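# Arrange all flowers stems-down in a standing vase

## Task

Place every flower in the vase with its stem pointing down, keep the vase upright, make sure no stem ends up visibly bent or deformed, then open the grippers and withdraw the arms.

## Robot and tools

Robot: two arms, left_arm and right_arm, each ending in a parallel gripper. Calibrated base positions in the scene frame: left_arm (-0.029, +0.243, 0) m, right_arm (-0.040, -0.296, 0) m, both almost unrotated. A camera stand sits behind the arms, and loose objects may occasionally get nudged by an outside disturbance.

Frames: the scene frame has its origin at table-top height halfway between the nominal bases, +z up, +x out across the table, and left_arm toward +y (arm names do not match image left/right). Everything an arm reports about its hand (positions, quaternions, velocities, targets, wrist camera pose) is in that arm's own base frame. Fixed cameras and the table use the scene frame. Fingers point along the gripper's +z and separate along its y; end_effector_position is the spot between the pads, roughly 1 cm short of the tips.

execute_actions(actions, cameras): actions is a list of actions; each action is a table of at most 15 rows, one row per 1/30 s step, and a table with fewer rows repeats its final row until 15 steps pass. Every row is a single list of 14 numbers, each in [-1, 1], covering both arms even when one stays still: left dx, dy, dz, rx, ry, rz, opening, then the same seven for right. The first six are an offset (not a pose) from that arm's Hand target as it was when the action began, along the arm's base axes; every row is measured from that same start, so rows do not add up, but a later action starts again from the new Hand target. Scale: 1.0 equals 0.6 m for dx, dy, dz and 180 degrees for rotation; rx, ry, rz form one rotation vector applied about the Hand target position. A translation longer than 1.0 gets shortened. Opening is absolute: +1 fully open (0.094 m), -1 shut. Images return only for an empty actions list or when cameras names them.

move(target, speed, blend, opening_speed, grip_force, blocking, cameras): target is one 14-number row laid out as above, or a list of up to 15 such rows; every row is an offset from the Hand targets at the start of the move, not from the previous row. speed is the path top speed in m/s (0.002 to 2.9, default 0.25; rotation capped at twice that in rad/s), one value or one per target. blend, in metres, rounds corners at intermediate targets; 0 stops at each. opening_speed is how fast the commanded opening changes, in scale units per second, at least 0.2; use it for gentle closing on delicate stems. grip_force is the per-pad force limit in newtons, 10 to 50, one value or one per arm; it persists, and low values close slowly. blocking=false returns after about 0.5 s while the move continues. All arm paths finish together within 10 s. The result adds a move: line stating the ending (done, off_target, moving, held, fault) and any limits (paced = sent pose clipped, held = steps withheld). done means within 10 mm and 2 degrees of the pose; it says nothing about contact. Paths ignore obstacles and the other arm.

wait(seconds, cameras): 0 to 10 s, arms keep their last command; returns early if a running move ends. stop(cameras): brakes a running move. zoom_image(camera, region): camera is cam_high, cam_low, cam_left_wrist or cam_right_wrist; region [x0, y0, x1, y1] pixels from the top-left of that camera's newest image, at most 504 by 504. finished_scene(scene): give the current scene number; irreversible, and no further call may follow in that reply.

Cameras: cam_high and cam_low are 896x504 fixed views; cam_left_wrist and cam_right_wrist are 672x504 fisheye views on the wrists. Calibration may be off by a few degrees and millimetres.

Reading results: Hand target is the last commanded pose after clipping, and the basis for the next offsets. The gripper often stops short of it, lower or tilted, especially at long reach; check the position and orientation after each move and correct by sending the missing offset. Sending all six pose numbers as 0 re-requests the Hand target. grip_measured shows finger opening on the -1..+1 scale; with nothing held it reads up to 2.5 mm wide, and on a held part somewhat narrower than the part. Tool commands lists current gripper commands; a 0 opening is a real command, so resend the current opening to keep it. Joint velocities, torques (with offsets and noise; first three wrap at ±28 N m) and motor temperatures are also reported. Joint ranges in rad: waist -2.618 to 3.054, shoulder 0 to 3.142, elbow 0 to 3.142 (straight at 2.901), wrist pitch and yaw -1.571 to 1.571, wrist roll -2.094 to 2.094.

Cautions: per step, commanded orientation is limited to 40 degrees from the measured one. An arm blocked by something keeps pushing until commanded back past its gripper. Faster motion or targets deeper beyond contact hit harder. Avoid routing a path near an arm's own base; go around it. The clearance check does not stop grippers or wrist cameras from colliding; a grip on the other arm's fingers counts as an inter-arm press. Keep forces off the camera cables. Motors heat when holding loads, stretched out or pushing; MOTOR HOT appears at 75 °C, 90 °C folds that arm away for good, 100 °C drops it. Release only stationary objects by opening well above grip_measured. Never let anything fall from or be left off the table, never knock the vase over, and close gently on flower stems so they are not crushed or bent.

Each tool is called after "Call:" by a JSON object that holds its "fn" and its "kwargs", one argument or row to a line.

## Session

Call:
{"fn": "execute_actions", "kwargs": {
  "actions": []
}}

Scene clock: 0.00 s.
left_arm: end_effector_position=(+0.2667, +0.0029, +0.2273) grip_measured=+1.000 end_effector_quat_wxyz=(+0.531, -0.149, +0.834, +0.031) | right_arm: end_effector_position=(+0.3476, +0.0388, +0.1940) grip_measured=+1.000 end_effector_quat_wxyz=(+0.553, +0.226, +0.793, +0.119)
Joint positions: left_arm=[-0.285 0.655 0.674 -0.527 -0.463 -0.362 0.094] | right_arm=[0.261 0.996 0.554 0.054 0.304 0.612 0.094]
Joint velocities: within noise
Joint torques (N m): no reading
Motor temperatures (°C): left_arm=[24 24 26 24 24 23 21] | right_arm=[23 22 27 28 22 22 24]
Heat: left arm: 26 °C; right arm: 28 °C.
Hand target: left_arm +0.2664, +0.0029, +0.2292; +0.531, -0.149, +0.834, +0.030 | right_arm +0.3494, +0.0389, +0.2026; +0.561, +0.227, +0.787, +0.123
Tool commands: left_gripper/opening=+1.0 right_gripper/opening=+1.0

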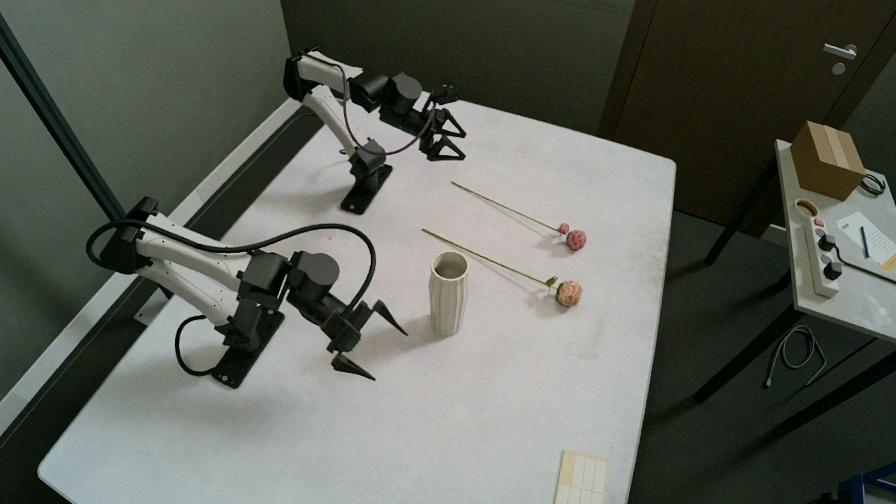

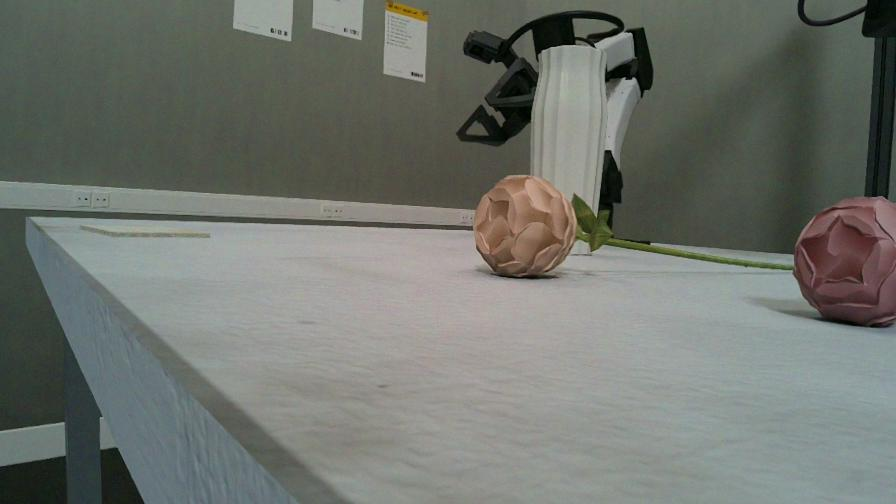

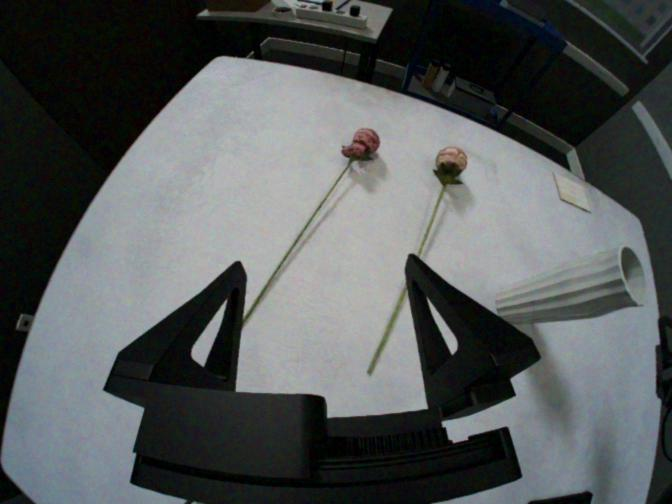

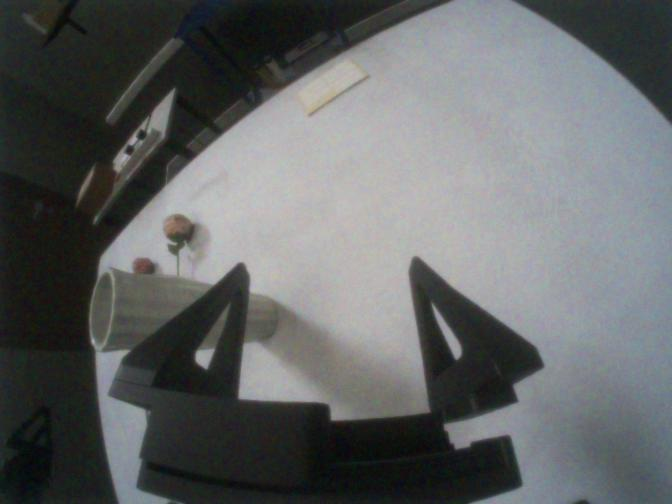

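Call:
{"fn": "move", "kwargs": {
  "target": [0.2893, 0.0268, -0.1487, 0.0297, 0.361, -0.179, 1.0, -0.2, -0.23, 0.0, 0, 0, 0, 1.0],
  "speed": 0.4,
  "cameras": ["all"]
}}

Scene clock: 63.80 s.
left_arm: end_effector_position=(+0.4378, +0.0183, +0.1389) grip_measured=+1.000 end_effector_quat_wxyz=(+0.018, +0.134, +0.991, +0.003) | right_arm: end_effector_position=(+0.2276, -0.0994, +0.1891) grip_measured=+1.000 end_effector_quat_wxyz=(+0.550, +0.245, +0.789, +0.125)
Joint positions: left_arm=[0.042 2.251 2.284 -1.567 0 0.31 0.094] | right_arm=[-0.92 0.556 0.464 -0.439 -0.768 0.137 0.094]
Joint torques (N m): left_arm=[0.39 -11.51 9.07 0.3 0.03 0.2] | right_arm=[-0.09 0.87 10.66 1.87 -0.4 -0.21]
Motor temperatures (°C): left_arm=[24 24 33 31 24 23 21] | right_arm=[23 23 32 34 22 22 24]
Heat: left arm: 33 °C; right arm: 34 °C.
Hand target: left_arm +0.4400, +0.0191, +0.1401; +0.001, +0.138, +0.990, +0.000 | right_arm +0.2294, -0.0991, +0.2027; +0.561, +0.227, +0.786, +0.123
Off the commanded pose: left_arm 0.003 m, 2 deg | right_arm 0.014 m, 2 deg.
joint sent to its limit (left arm) — joint 4 (wrist pitch), lower limit. The joint targets still meet the commanded pose.
move: off_target (right_arm)
camera_calibration:
cam_left_wrist: T_world_to_cam=[[-0.283746, -0.958665, 0.0211906, 0.132432], [-0.710542, 0.225043, 0.666697, 0.229741], [-0.643908, 0.174116, -0.745027, 0.507724], [0, 0, 0, 1]] pos_world=[0.527746, -0.0131467, 0.222294]
cam_right_wrist: T_world_to_cam=[[-0.283981, -0.831226, -0.477931, 0.0674327], [-0.841757, 0.454809, -0.29085, 0.308196], [0.459129, 0.319706, -0.828848, 0.206597], [0, 0, 0, 1]] pos_world=[0.183721, -0.150169, 0.293104]

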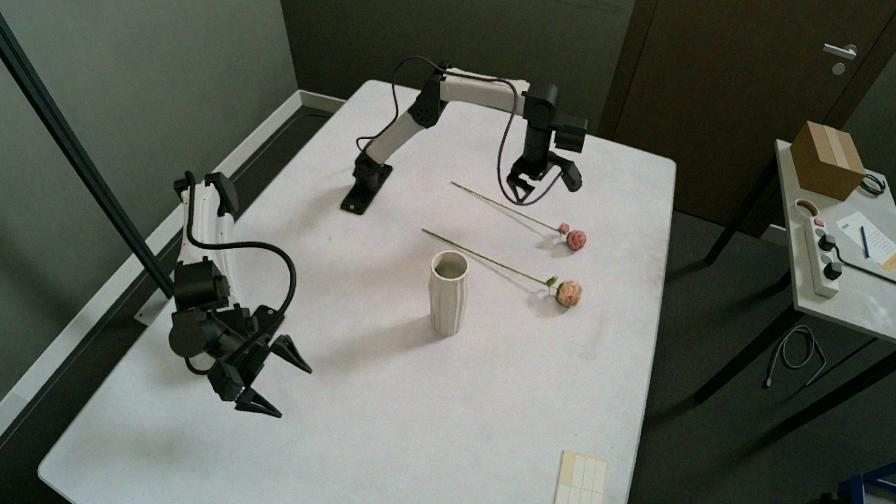

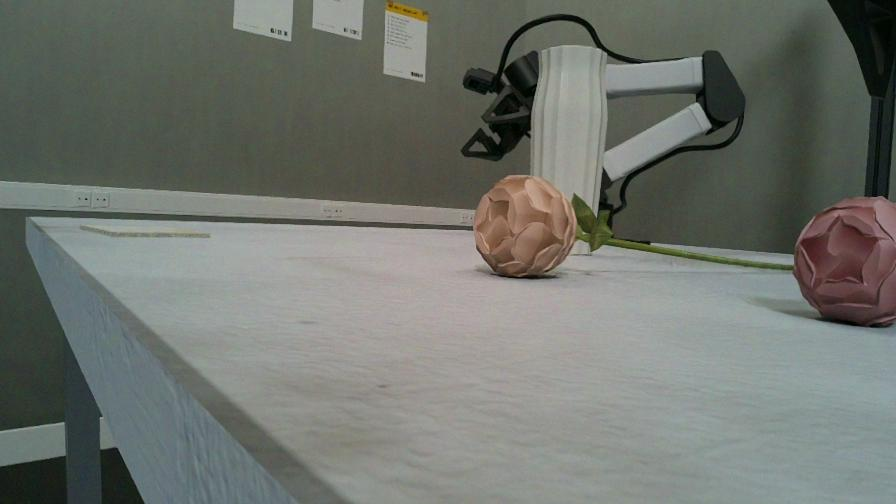

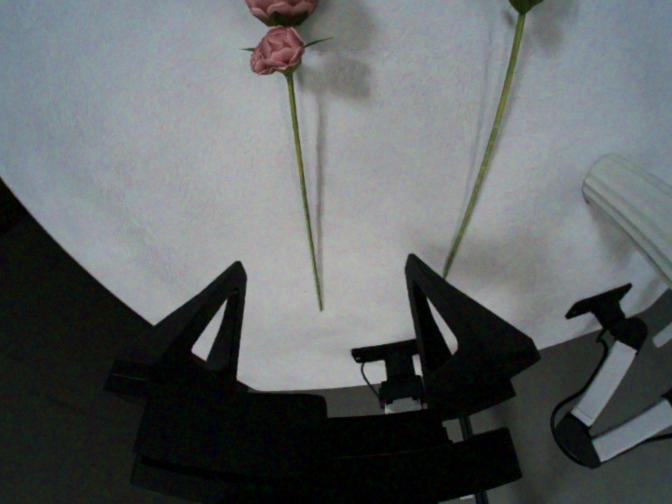

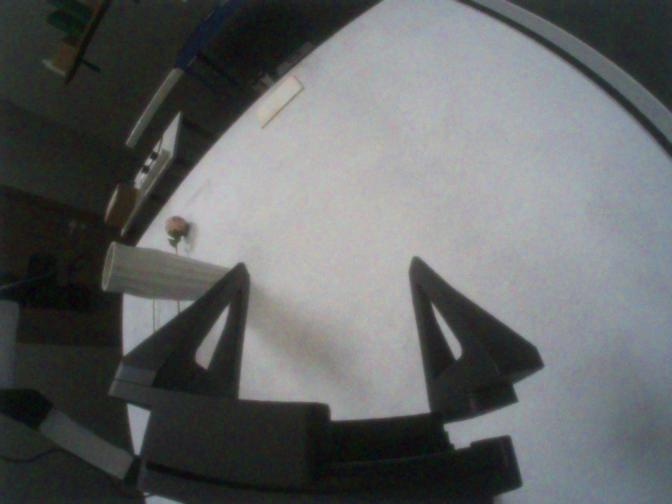

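Call:
{"fn": "move", "kwargs": {
  "target": [0.0575, 0.0223, -0.1502, -0.0119, -0.0421, 0.0020, 0.1, 0, 0, 0, 0, 0, 0, 1.0],
  "speed": 0.2,
  "cameras": ["cam_left_wrist", "cam_high", "cam_low"]
}}

Scene clock: 90.00 s.
left_arm: end_effector_position=(+0.4766, +0.0338, +0.0604) grip_measured=+0.102 end_effector_quat_wxyz=(+0.077, +0.131, +0.988, +0.000) | right_arm: end_effector_position=(+0.2276, -0.0992, +0.1891) grip_measured=+1.000 end_effector_quat_wxyz=(+0.550, +0.245, +0.789, +0.125)
Joint positions: left_arm=[0.083 2.264 1.98 -1.137 0.033 0.343 0.052] | right_arm=[-0.92 0.556 0.464 -0.44 -0.769 0.137 0.094]
Joint torques (N m): left_arm=[0.54 -11.96 5.72 0.71 0.21 0.19] | right_arm=[-0.12 0.77 10.58 1.8 -0.44 -0.16]
Motor temperatures (°C): left_arm=[24 30 34 27 24 23 21] | right_arm=[23 22 35 34 22 22 24]
Heat: left arm: 34 °C; right arm: 35 °C.
Hand target: left_arm +0.4745, +0.0324, +0.0499; +0.069, +0.135, +0.988, -0.010 | right_arm +0.2294, -0.0991, +0.2027; +0.561, +0.227, +0.786, +0.123
Off the commanded pose: left_arm 0.011 m, 1 deg | right_arm 0.014 m, 2 deg.
move: off_target (left_arm, right_arm)
camera_calibration:
cam_left_wrist: T_world_to_cam=[[-0.281021, -0.959651, 0.00987368, 0.159341], [-0.783121, 0.235249, 0.575656, 0.345902], [-0.554751, 0.154039, -0.817633, 0.434177], [0, 0, 0, 1]] pos_world=[0.556522, 0.00465828, 0.154304]
Images, in order (width x height): cam_high 896x504, cam_low 896x504, cam_left_wrist 672x504.

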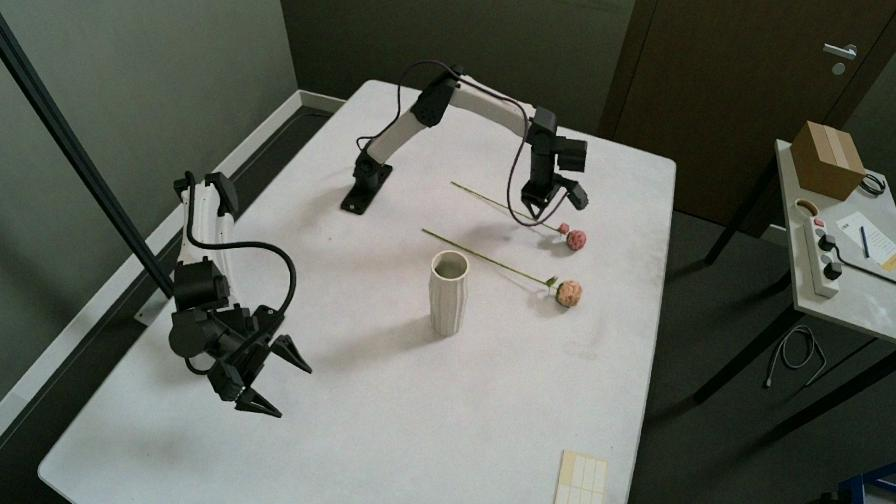

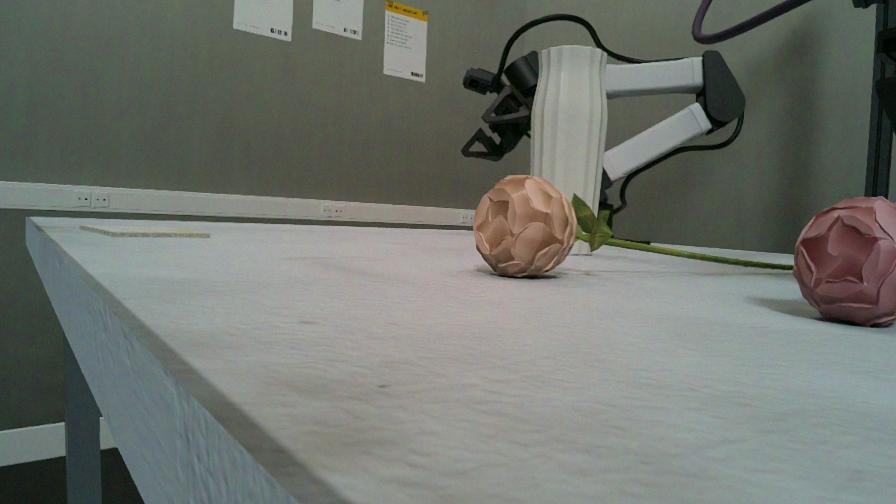

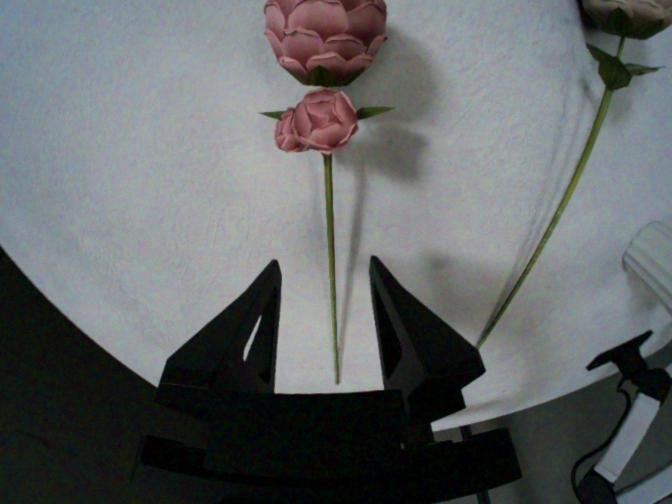

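Call:
{"fn": "move", "kwargs": {
  "target": [0.0, -0.005, -0.0583, 0, 0, 0, 0.0, 0, 0, 0, 0, 0, 0, 1.0],
  "speed": 0.12,
  "cameras": ["cam_left_wrist", "cam_low"]
}}

Scene clock: 106.87 s.
left_arm: end_effector_position=(+0.4774, +0.0339, +0.0267) grip_measured=+0.002 end_effector_quat_wxyz=(+0.078, +0.131, +0.988, +0.000) | right_arm: end_effector_position=(+0.2276, -0.0992, +0.1891) grip_measured=+1.000 end_effector_quat_wxyz=(+0.550, +0.245, +0.789, +0.125)
Joint positions: left_arm=[0.083 2.281 1.874 -1.011 0.033 0.343 0.047] | right_arm=[-0.92 0.556 0.464 -0.44 -0.769 0.137 0.094]
Joint torques (N m): left_arm=[-0.1 -11.73 5.75 0.71 0.2 0.1] | right_arm=[0.05 0.87 10.65 1.77 -0.43 -0.15]
Motor temperatures (°C): left_arm=[24 35 34 27 24 23 21] | right_arm=[23 22 36 35 23 22 24]
Heat: left arm: 35 °C; right arm: 36 °C.
Hand target: left_arm +0.4746, +0.0295, +0.0150; +0.069, +0.135, +0.988, -0.010 | right_arm +0.2294, -0.0991, +0.2027; +0.561, +0.227, +0.786, +0.123
Off the commanded pose: left_arm 0.013 m, 2 deg | right_arm 0.014 m, 2 deg.
move: off_target (left_arm, right_arm)
camera_calibration:
cam_left_wrist: T_world_to_cam=[[-0.281094, -0.959639, 0.00891301, 0.160065], [-0.784665, 0.235168, 0.573582, 0.366723], [-0.552528, 0.154236, -0.8191, 0.405905], [0, 0, 0, 1]] pos_world=[0.557021, 0.00475823, 0.120704]
Images, in order (width x height): cam_low 896x504, cam_left_wrist 672x504.

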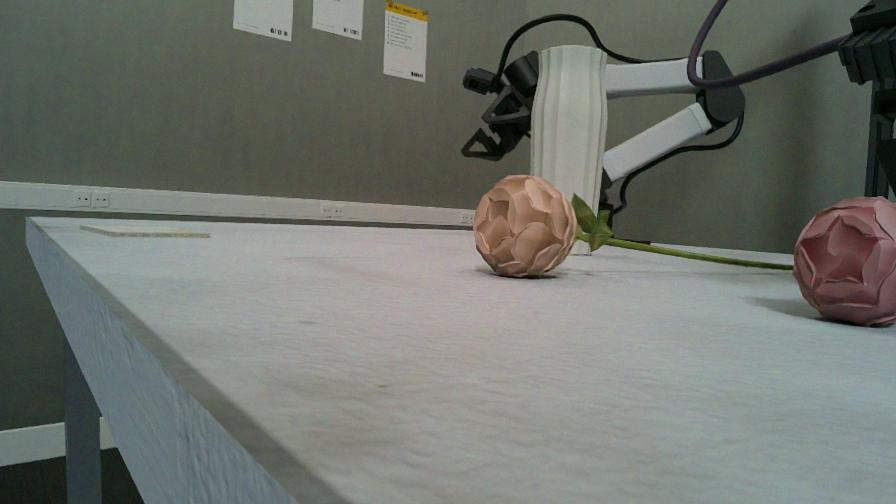

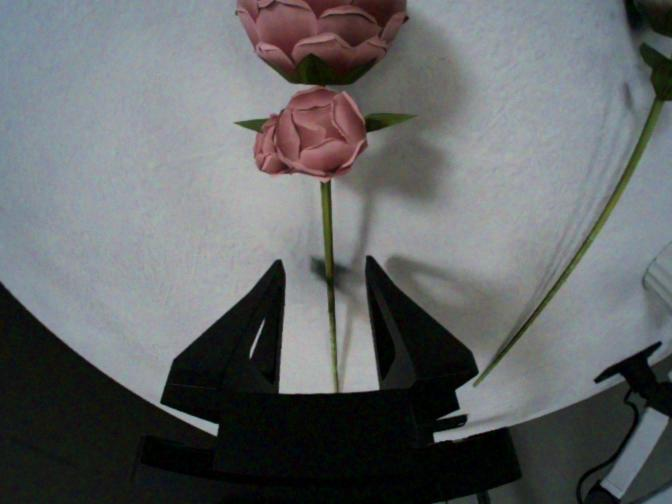

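Call:
{"fn": "move", "kwargs": {
  "target": [
    [0.0, -0.002, -0.018, 0, 0, 0, 0.0, 0, 0, 0, 0, 0, 0, 1.0],
    [0.0, -0.002, -0.018, 0, 0, 0, -1.0, 0, 0, 0, 0, 0, 0, 1.0]
  ],
  "speed": 0.1,
  "grip_force": [25, 50],
  "cameras": ["cam_left_wrist"]
}}

Scene clock: 116.00 s.
left_arm: end_effector_position=(+0.4786, +0.0340, +0.0182) grip_measured=-0.900 end_effector_quat_wxyz=(+0.081, +0.131, +0.988, +0.001) | right_arm: end_effector_position=(+0.2276, -0.0992, +0.1891) grip_measured=+1.000 end_effector_quat_wxyz=(+0.550, +0.245, +0.789, +0.125)
Joint positions: left_arm=[0.083 2.287 1.848 -0.973 0.033 0.343 0.005] | right_arm=[-0.92 0.556 0.464 -0.44 -0.769 0.137 0.094]
Joint torques (N m): left_arm=[-0.36 -11.44 5.52 0.71 0.19 0.08] | right_arm=[-0.16 0.84 10.63 1.81 -0.39 -0.18]
Heat: left arm: 37 °C; right arm: 36 °C.
Hand target: left_arm +0.4745, +0.0283, +0.0040; +0.069, +0.135, +0.988, -0.010 | right_arm +0.2294, -0.0991, +0.2027; +0.561, +0.227, +0.786, +0.123
Off the commanded pose: left_arm 0.016 m, 2 deg | right_arm 0.014 m, 2 deg.
grip_force (N): 25, 50
move: off_target (left_arm, right_arm); target 2's new opening was sent with left_arm's hand 0.016 m and 2 deg from that target
camera_calibration:
cam_left_wrist: T_world_to_cam=[[-0.281121, -0.959649, 0.00674042, 0.160565], [-0.788114, 0.234868, 0.568959, 0.374226], [-0.547584, 0.154634, -0.822338, 0.39729], [0, 0, 0, 1]] pos_world=[0.55762, 0.00475813, 0.112705]
Images, in order (width x height): cam_left_wrist 672x504.

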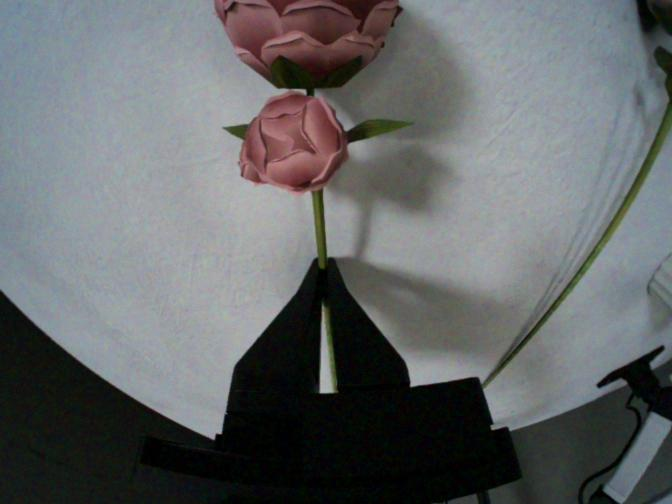

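Call:
{"fn": "move", "kwargs": {
  "target": [
    [0.0, 0.0, 0.133, 0, 0, 0, -1.0, 0, 0, 0, 0, 0, 0, 1.0],
    [-0.1908, -0.3138, 0.8267, -0.2265, -0.4305, -0.1082, -1.0, 0, 0, 0, 0, 0, 0, 1.0]
  ],
  "speed": 0.25,
  "blend": [0.04, 0],
  "cameras": ["all"]
}}

Scene clock: 142.27 s.
left_arm: end_effector_position=(+0.3623, -0.1603, +0.4991) grip_measured=-0.901 end_effector_quat_wxyz=(+0.690, +0.237, +0.637, -0.251) | right_arm: end_effector_position=(+0.2276, -0.0992, +0.1891) grip_measured=+1.000 end_effector_quat_wxyz=(+0.550, +0.245, +0.789, +0.125)
Joint positions: left_arm=[-0.205 1.251 1.484 -0.145 0.498 -0.035 0.005] | right_arm=[-0.92 0.556 0.464 -0.44 -0.769 0.137 0.094]
Joint torques (N m): left_arm=[-0.43 -5.15 6.3 1.86 -0.13 -0.08] | right_arm=[-0.02 0.92 10.71 1.77 -0.4 -0.21]
Motor temperatures (°C): left_arm=[24 40 33 27 23 23 21] | right_arm=[23 22 38 35 23 22 24]
Heat: left arm: 40 °C; right arm: 38 °C.
Hand target: left_arm +0.3598, -0.1600, +0.5003; +0.693, +0.231, +0.635, -0.252 | right_arm +0.2294, -0.0991, +0.2027; +0.561, +0.227, +0.786, +0.123
Off the commanded pose: left_arm 0.002 m, 1 deg | right_arm 0.014 m, 2 deg.
grip_force (N): 25, 50
move: off_target (right_arm); blend cut to 0.0398 m at target 1
camera_calibration:
cam_left_wrist: T_world_to_cam=[[-0.671016, -0.740906, -0.028201, 0.132064], [-0.456325, 0.44266, -0.771893, 0.636902], [0.584384, -0.505084, -0.635126, 0.149927], [0, 0, 0, 1]] pos_world=[0.291637, -0.108358, 0.590568]
cam_right_wrist: T_world_to_cam=[[-0.283312, -0.831384, -0.478053, 0.0673866], [-0.842245, 0.454089, -0.290562, 0.308101], [0.458647, 0.320318, -0.828878, 0.206625], [0, 0, 0, 1]] pos_world=[0.18382, -0.150067, 0.293004]

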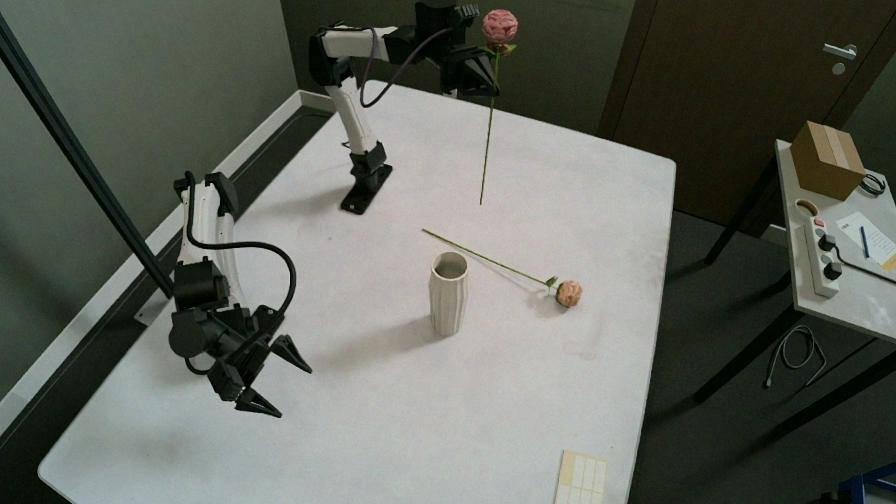

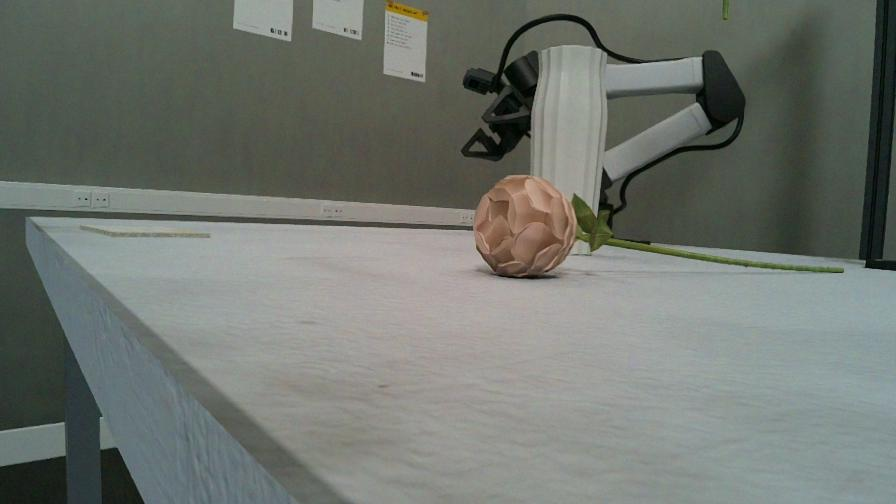

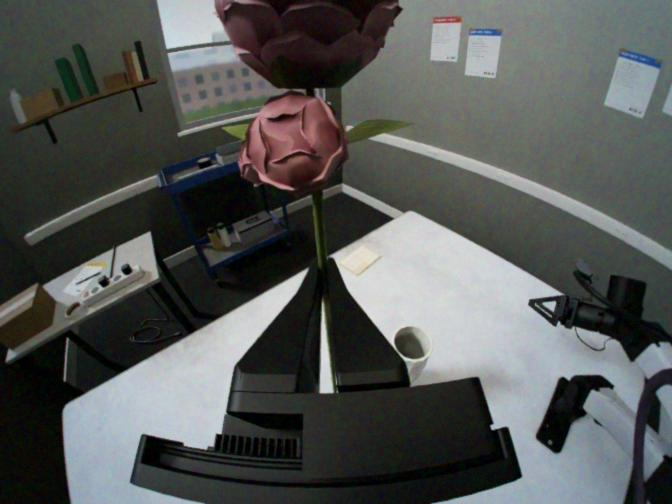

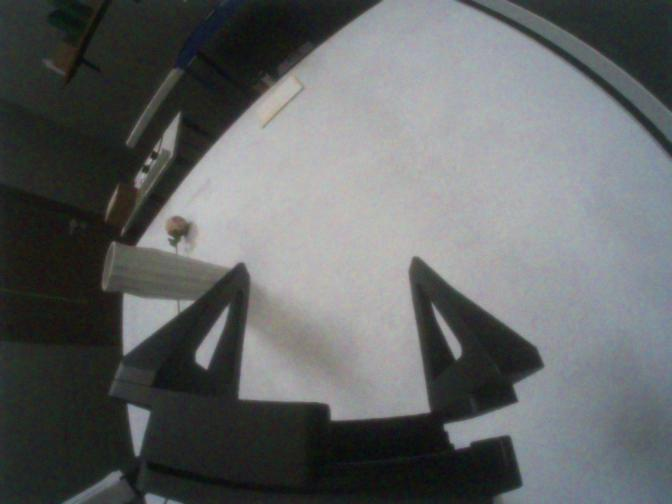

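Call:
{"fn": "move", "kwargs": {
  "target": [-0.005, -0.2767, 0.0417, 0, 0, 0, -1.0, 0, 0, 0, 0, 0, 0, 1.0],
  "speed": 0.2,
  "cameras": ["all"]
}}

Scene clock: 159.00 s.
left_arm: end_effector_position=(+0.3559, -0.3270, +0.5180) grip_measured=-0.901 end_effector_quat_wxyz=(+0.687, +0.234, +0.638, -0.258) | right_arm: end_effector_position=(+0.2276, -0.0992, +0.1891) grip_measured=+1.000 end_effector_quat_wxyz=(+0.550, +0.245, +0.789, +0.125)
Joint positions: left_arm=[-0.762 1.552 1.814 -0.185 -0.051 -0.003 0.005] | right_arm=[-0.92 0.556 0.464 -0.44 -0.769 0.137 0.094]
Joint torques (N m): left_arm=[-0.06 -6.15 10.37 1.73 -0.15 0.15] | right_arm=[-0.12 0.85 10.63 1.81 -0.39 -0.19]
Heat: left arm: 36 °C; right arm: 38 °C.
Hand target: left_arm +0.3568, -0.3260, +0.5251; +0.693, +0.231, +0.635, -0.252 | right_arm +0.2294, -0.0991, +0.2027; +0.561, +0.227, +0.786, +0.123
Off the commanded pose: left_arm 0.007 m, 1 deg | right_arm 0.014 m, 2 deg.
grip_force (N): 25, 50
move: off_target (right_arm)
camera_calibration:
cam_left_wrist: T_world_to_cam=[[-0.675784, -0.736974, -0.0136138, 0.000258841], [-0.461184, 0.437156, -0.772143, 0.722448], [0.575001, -0.515523, -0.635303, 0.081421], [0, 0, 0, 1]] pos_world=[0.286539, -0.273657, 0.609564]
cam_right_wrist: T_world_to_cam=[[-0.283312, -0.831384, -0.478053, 0.0673866], [-0.842245, 0.454089, -0.290562, 0.308101], [0.458647, 0.320318, -0.828878, 0.206625], [0, 0, 0, 1]] pos_world=[0.18382, -0.150067, 0.293004]

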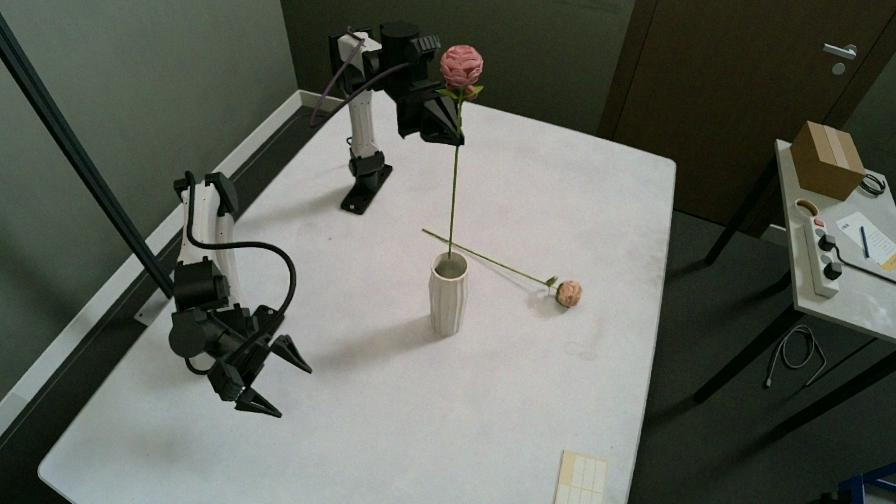

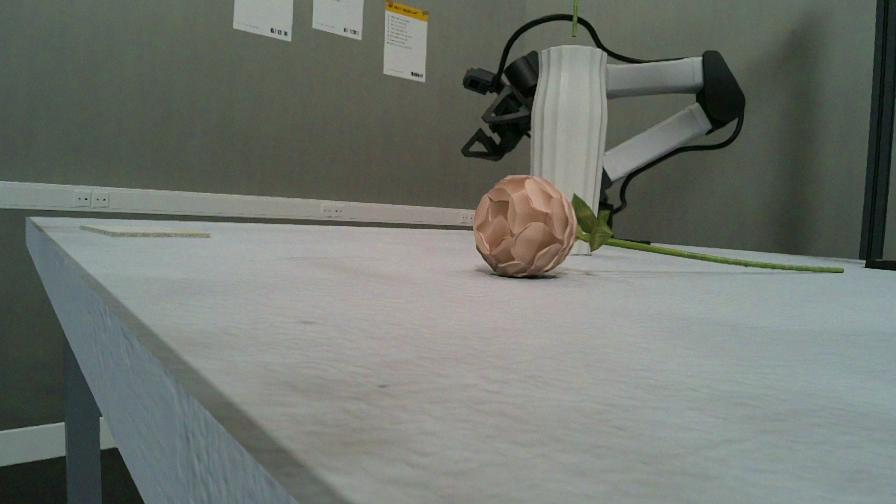

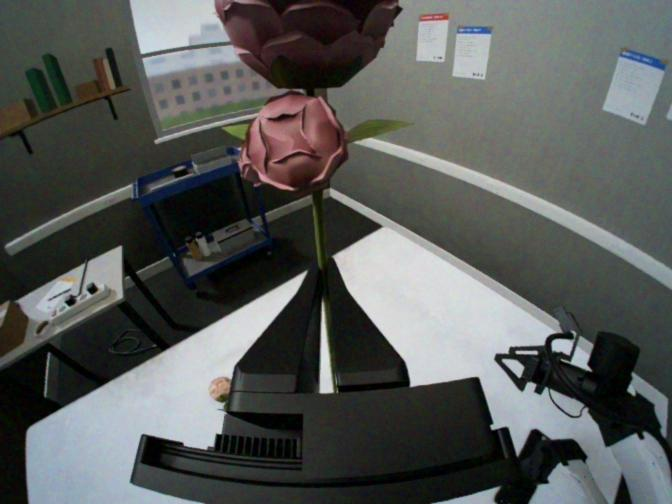

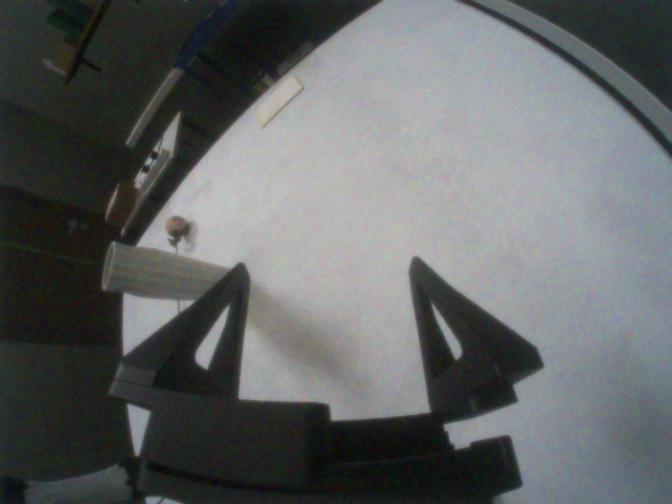

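Call:
{"fn": "move", "kwargs": {
  "target": [0.0, 0.0, -0.3417, 0, 0, 0, -1.0, 0, 0, 0, 0, 0, 0, 1.0],
  "speed": 0.15,
  "cameras": ["all"]
}}

Scene clock: 171.27 s.
left_arm: end_effector_position=(+0.3552, -0.3261, +0.3295) grip_measured=-0.901 end_effector_quat_wxyz=(+0.694, +0.230, +0.630, -0.260) | right_arm: end_effector_position=(+0.2276, -0.0992, +0.1891) grip_measured=+1.000 end_effector_quat_wxyz=(+0.550, +0.245, +0.789, +0.125)
Joint positions: left_arm=[-0.762 1.471 0.943 0.628 -0.052 -0.003 0.005] | right_arm=[-0.92 0.556 0.464 -0.44 -0.769 0.137 0.094]
Joint torques (N m): left_arm=[-0.03 -5.94 6.75 1.94 -0.13 0.16] | right_arm=[-0.13 0.64 10.56 1.83 -0.36 -0.19]
Motor temperatures (°C): left_arm=[24 35 36 32 23 23 21] | right_arm=[23 22 39 36 23 22 24]
Heat: left arm: 36 °C; right arm: 39 °C.
Hand target: left_arm +0.3569, -0.3260, +0.3202; +0.693, +0.231, +0.635, -0.252 | right_arm +0.2294, -0.0991, +0.2027; +0.561, +0.227, +0.786, +0.123
Off the commanded pose: left_arm 0.009 m, 1 deg | right_arm 0.014 m, 2 deg.
grip_force (N): 25, 50
move: off_target (right_arm)
camera_calibration:
cam_left_wrist: T_world_to_cam=[[-0.67467, -0.737996, -0.0134747, -0.00292145], [-0.448412, 0.424298, -0.786701, 0.572229], [0.586299, -0.524721, -0.617188, -0.0505112], [0, 0, 0, 1]] pos_world=[0.284238, -0.271456, 0.418959]
cam_right_wrist: T_world_to_cam=[[-0.283312, -0.831384, -0.478053, 0.0673866], [-0.842245, 0.454089, -0.290562, 0.308101], [0.458647, 0.320318, -0.828878, 0.206625], [0, 0, 0, 1]] pos_world=[0.18382, -0.150067, 0.293004]

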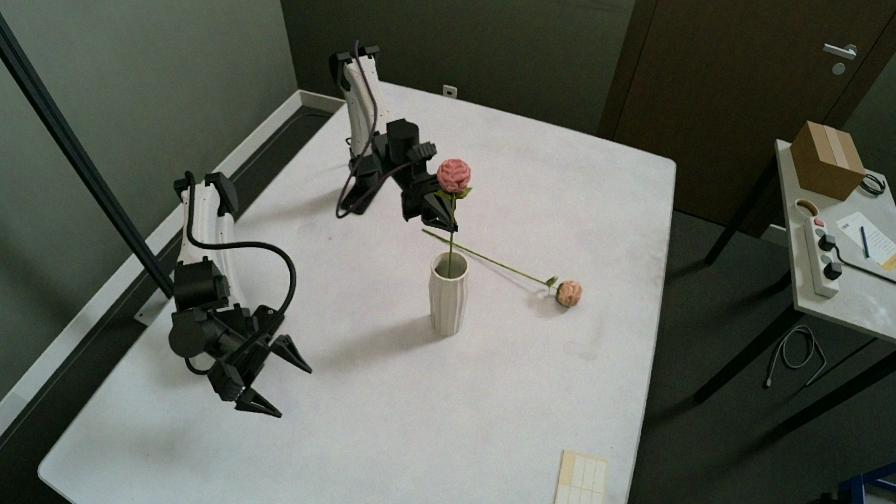

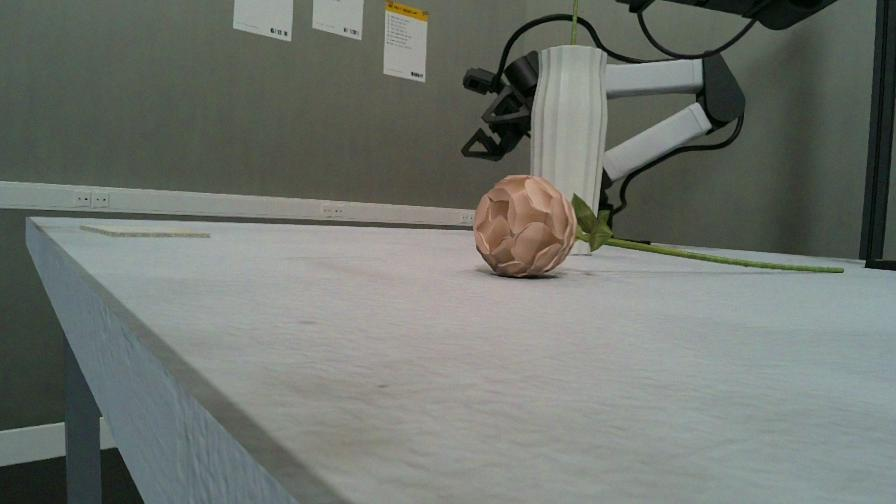

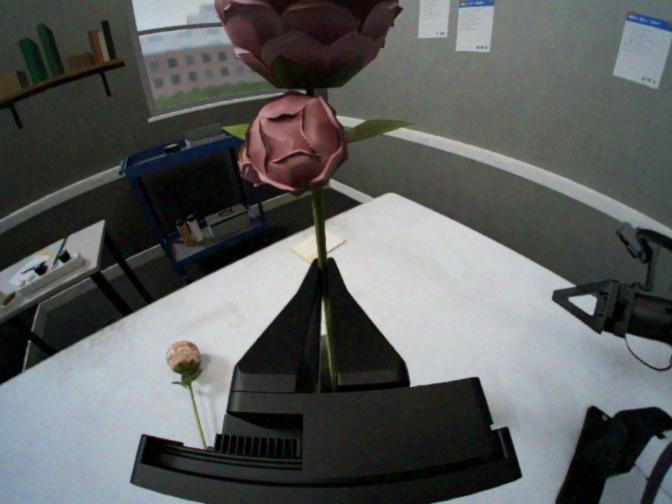

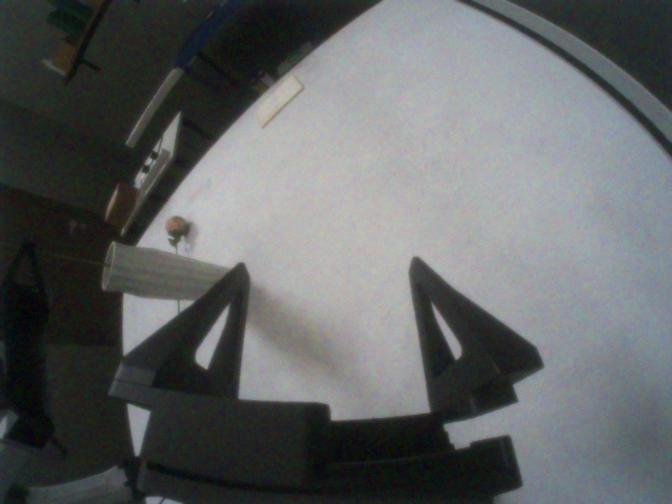

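Call:
{"fn": "move", "kwargs": {
  "target": [
    [0.0, 0.0, -0.05, 0, 0, 0, -1.0, 0, 0, 0, 0, 0, 0, 1.0],
    [0.0, 0.0, -0.05, 0, 0, 0, -0.3, 0, 0, 0, 0, 0, 0, 1.0],
    [-0.17, 0.143, -0.05, 0, 0, 0, -0.3, 0, 0, 0, 0, 0, 0, 1.0]
  ],
  "speed": [0.1, 0.1, 0.15],
  "cameras": ["all"]
}}

Scene clock: 180.93 s.
left_arm: end_effector_position=(+0.2557, -0.2412, +0.3010) grip_measured=-0.302 end_effector_quat_wxyz=(+0.699, +0.227, +0.626, -0.261) | right_arm: end_effector_position=(+0.2276, -0.0992, +0.1891) grip_measured=+1.000 end_effector_quat_wxyz=(+0.550, +0.245, +0.789, +0.125)
Joint positions: left_arm=[-0.805 0.911 0.474 0.552 -0.099 0.002 0.033] | right_arm=[-0.92 0.556 0.464 -0.44 -0.769 0.137 0.094]
Joint torques (N m): left_arm=[-0.49 -2.3 6.54 1.7 -0.15 0.16] | right_arm=[-0.12 0.91 10.55 1.79 -0.43 -0.16]
Heat: left arm: 36 °C; right arm: 39 °C.
Hand target: left_arm +0.2549, -0.2402, +0.2902; +0.693, +0.231, +0.635, -0.252 | right_arm +0.2294, -0.0991, +0.2027; +0.561, +0.227, +0.786, +0.123
Off the commanded pose: left_arm 0.011 m, 2 deg | right_arm 0.014 m, 2 deg.
grip_force (N): 25, 50
move: off_target (left_arm, right_arm)
camera_calibration:
cam_left_wrist: T_world_to_cam=[[-0.672095, -0.740355, -0.0127466, -0.00929056], [-0.442159, 0.415081, -0.795112, 0.467885], [0.593957, -0.528755, -0.606328, 0.0286201], [0, 0, 0, 1]] pos_world=[0.183636, -0.185955, 0.389256]
cam_right_wrist: T_world_to_cam=[[-0.283312, -0.831384, -0.478053, 0.0673866], [-0.842245, 0.454089, -0.290562, 0.308101], [0.458647, 0.320318, -0.828878, 0.206625], [0, 0, 0, 1]] pos_world=[0.18382, -0.150067, 0.293004]

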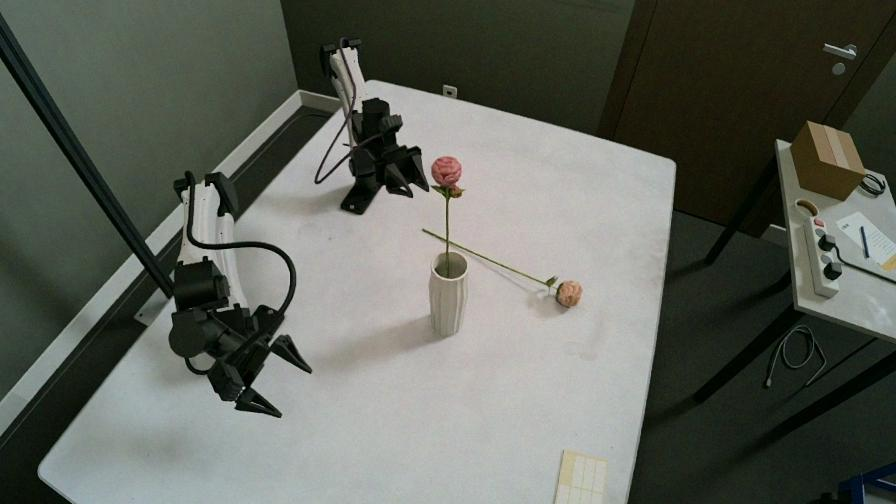

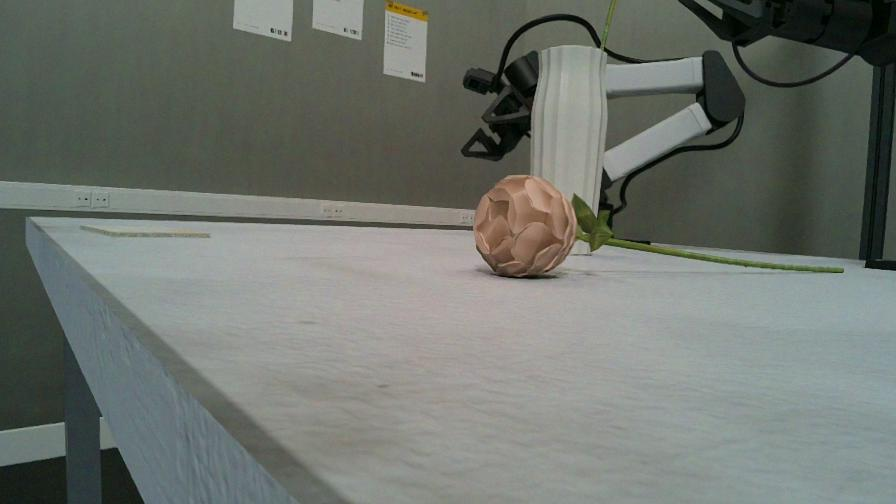

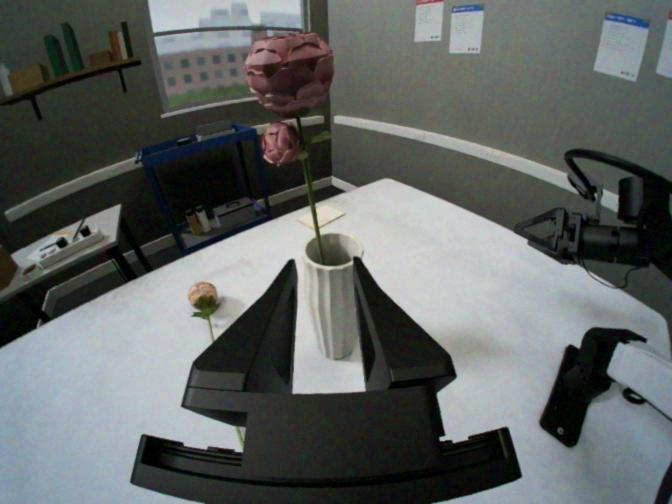

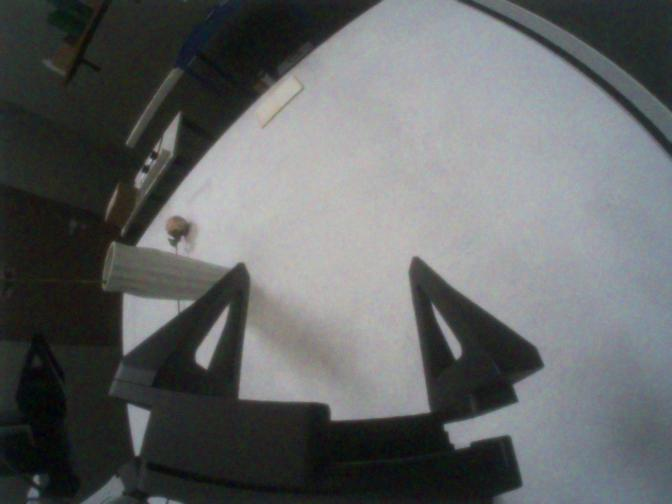

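Call:
{"fn": "move", "kwargs": {
  "target": [
    [0.0, 0.2, 0.0, 0, 0, 0, -0.3, 0, 0, 0, 0, 0, 0, 1.0],
    [0.3418, 0.1587, -0.317, 0.208, 0.4412, 0.1308, 0.1, 0, 0, 0, 0, 0, 0, 1.0]
  ],
  "speed": 0.3,
  "blend": [0.05, 0],
  "cameras": ["cam_left_wrist", "cam_high"]
}}

Scene clock: 213.30 s.
left_arm: end_effector_position=(+0.4573, -0.1434, +0.1034) grip_measured=+0.098 end_effector_quat_wxyz=(+0.072, +0.093, +0.993, -0.013) | right_arm: end_effector_position=(+0.2276, -0.0992, +0.1891) grip_measured=+1.000 end_effector_quat_wxyz=(+0.550, +0.245, +0.789, +0.125)
Joint positions: left_arm=[-0.306 2.288 2.192 -1.328 -0.005 -0.118 0.052] | right_arm=[-0.92 0.556 0.464 -0.44 -0.769 0.137 0.094]
Joint torques (N m): left_arm=[-0.43 -11.17 9.63 0.5 -0.14 -0.05] | right_arm=[-0.29 0.91 10.54 1.78 -0.39 -0.14]
Motor temperatures (°C): left_arm=[24 30 37 33 23 23 21] | right_arm=[23 22 40 37 23 22 24]
Heat: left arm: 37 °C; right arm: 40 °C.
Hand target: left_arm +0.4600, -0.1450, +0.1000; +0.069, +0.091, +0.993, -0.006 | right_arm +0.2294, -0.0991, +0.2027; +0.561, +0.227, +0.786, +0.123
Off the commanded pose: left_arm 0.005 m, 1 deg | right_arm 0.014 m, 2 deg.
grip_force (N): 25, 50
move: off_target (right_arm)
camera_calibration:
cam_left_wrist: T_world_to_cam=[[-0.20936, -0.976918, 0.0424246, -0.0551829], [-0.79135, 0.194758, 0.579512, 0.345355], [-0.574398, 0.0877542, -0.813858, 0.484962], [0, 0, 0, 1]] pos_world=[0.540305, -0.163727, 0.196894]
Images, in order (width x height): cam_high 896x504, cam_left_wrist 672x504.

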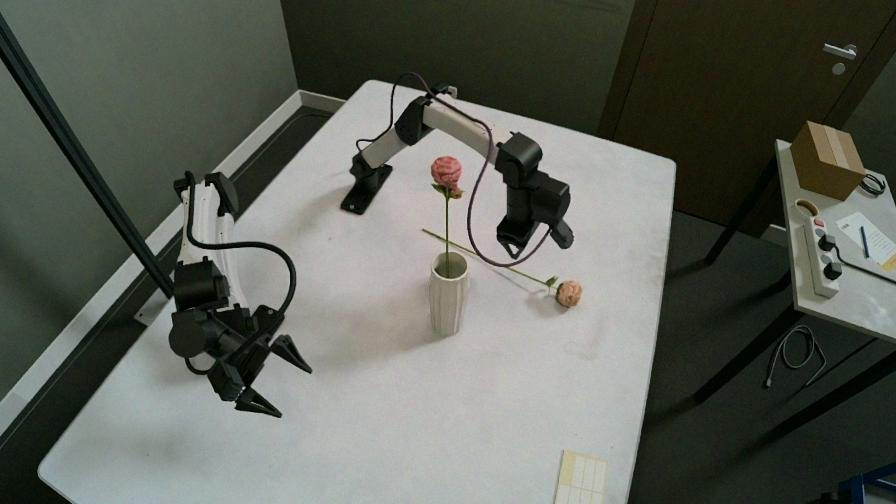

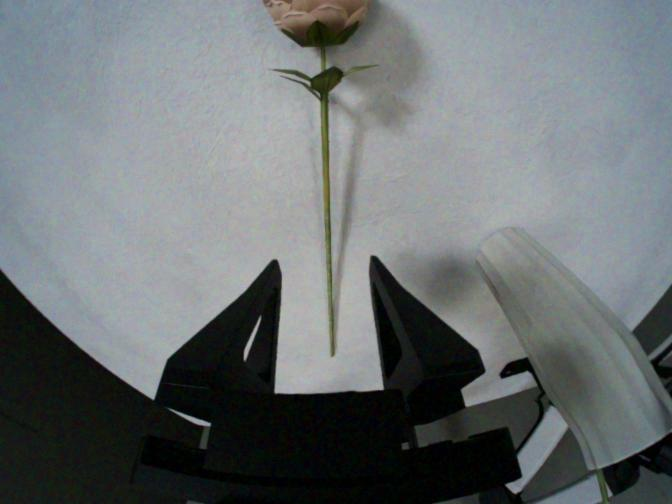

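Call:
{"fn": "move", "kwargs": {
  "target": [
    [0.0133, -0.0025, -0.1617, 0, 0, -0.008, 0.0, 0, 0, 0, 0, 0, 0, 1.0],
    [0.0133, -0.0025, -0.1617, 0, 0, -0.008, -1.0, 0, 0, 0, 0, 0, 0, 1.0]
  ],
  "speed": 0.15,
  "cameras": ["cam_left_wrist"]
}}

Scene clock: 224.97 s.
left_arm: end_effector_position=(+0.4707, -0.1476, +0.0145) grip_measured=-0.882 end_effector_quat_wxyz=(+0.078, +0.098, +0.992, -0.014) | right_arm: end_effector_position=(+0.2276, -0.0992, +0.1891) grip_measured=+1.000 end_effector_quat_wxyz=(+0.550, +0.245, +0.789, +0.125)
Joint positions: left_arm=[-0.306 2.349 1.941 -1.004 -0.005 -0.108 0.006] | right_arm=[-0.92 0.556 0.464 -0.44 -0.769 0.137 0.094]
Joint torques (N m): left_arm=[-0.06 -12.29 5.89 0.71 -0.11 0.17] | right_arm=[-0.2 0.72 10.73 1.8 -0.42 -0.15]
Motor temperatures (°C): left_arm=[24 35 38 30 23 23 21] | right_arm=[23 22 41 37 23 22 24]
Heat: left arm: 38 °C; right arm: 41 °C.
Hand target: left_arm +0.4679, -0.1465, +0.0028; +0.069, +0.104, +0.992, -0.007 | right_arm +0.2294, -0.0991, +0.2027; +0.561, +0.227, +0.786, +0.123
Off the commanded pose: left_arm 0.012 m, 1 deg | right_arm 0.014 m, 2 deg.
grip_force (N): 25, 50
move: off_target (left_arm, right_arm); target 2's new opening was sent with left_arm's hand 0.012 m and 1 deg from that target
camera_calibration:
cam_left_wrist: T_world_to_cam=[[-0.219859, -0.974626, 0.0420189, -0.0474285], [-0.796447, 0.204204, 0.569187, 0.412121], [-0.563325, 0.0916751, -0.821134, 0.416102], [0, 0, 0, 1]] pos_world=[0.552205, -0.168528, 0.109095]
Images, in order (width x height): cam_left_wrist 672x504.

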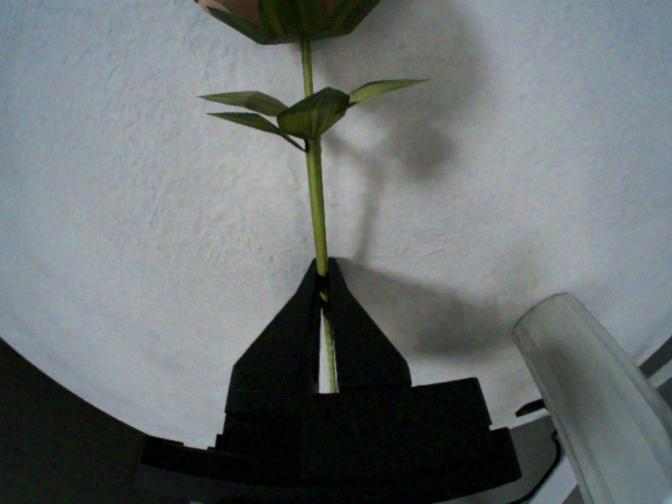

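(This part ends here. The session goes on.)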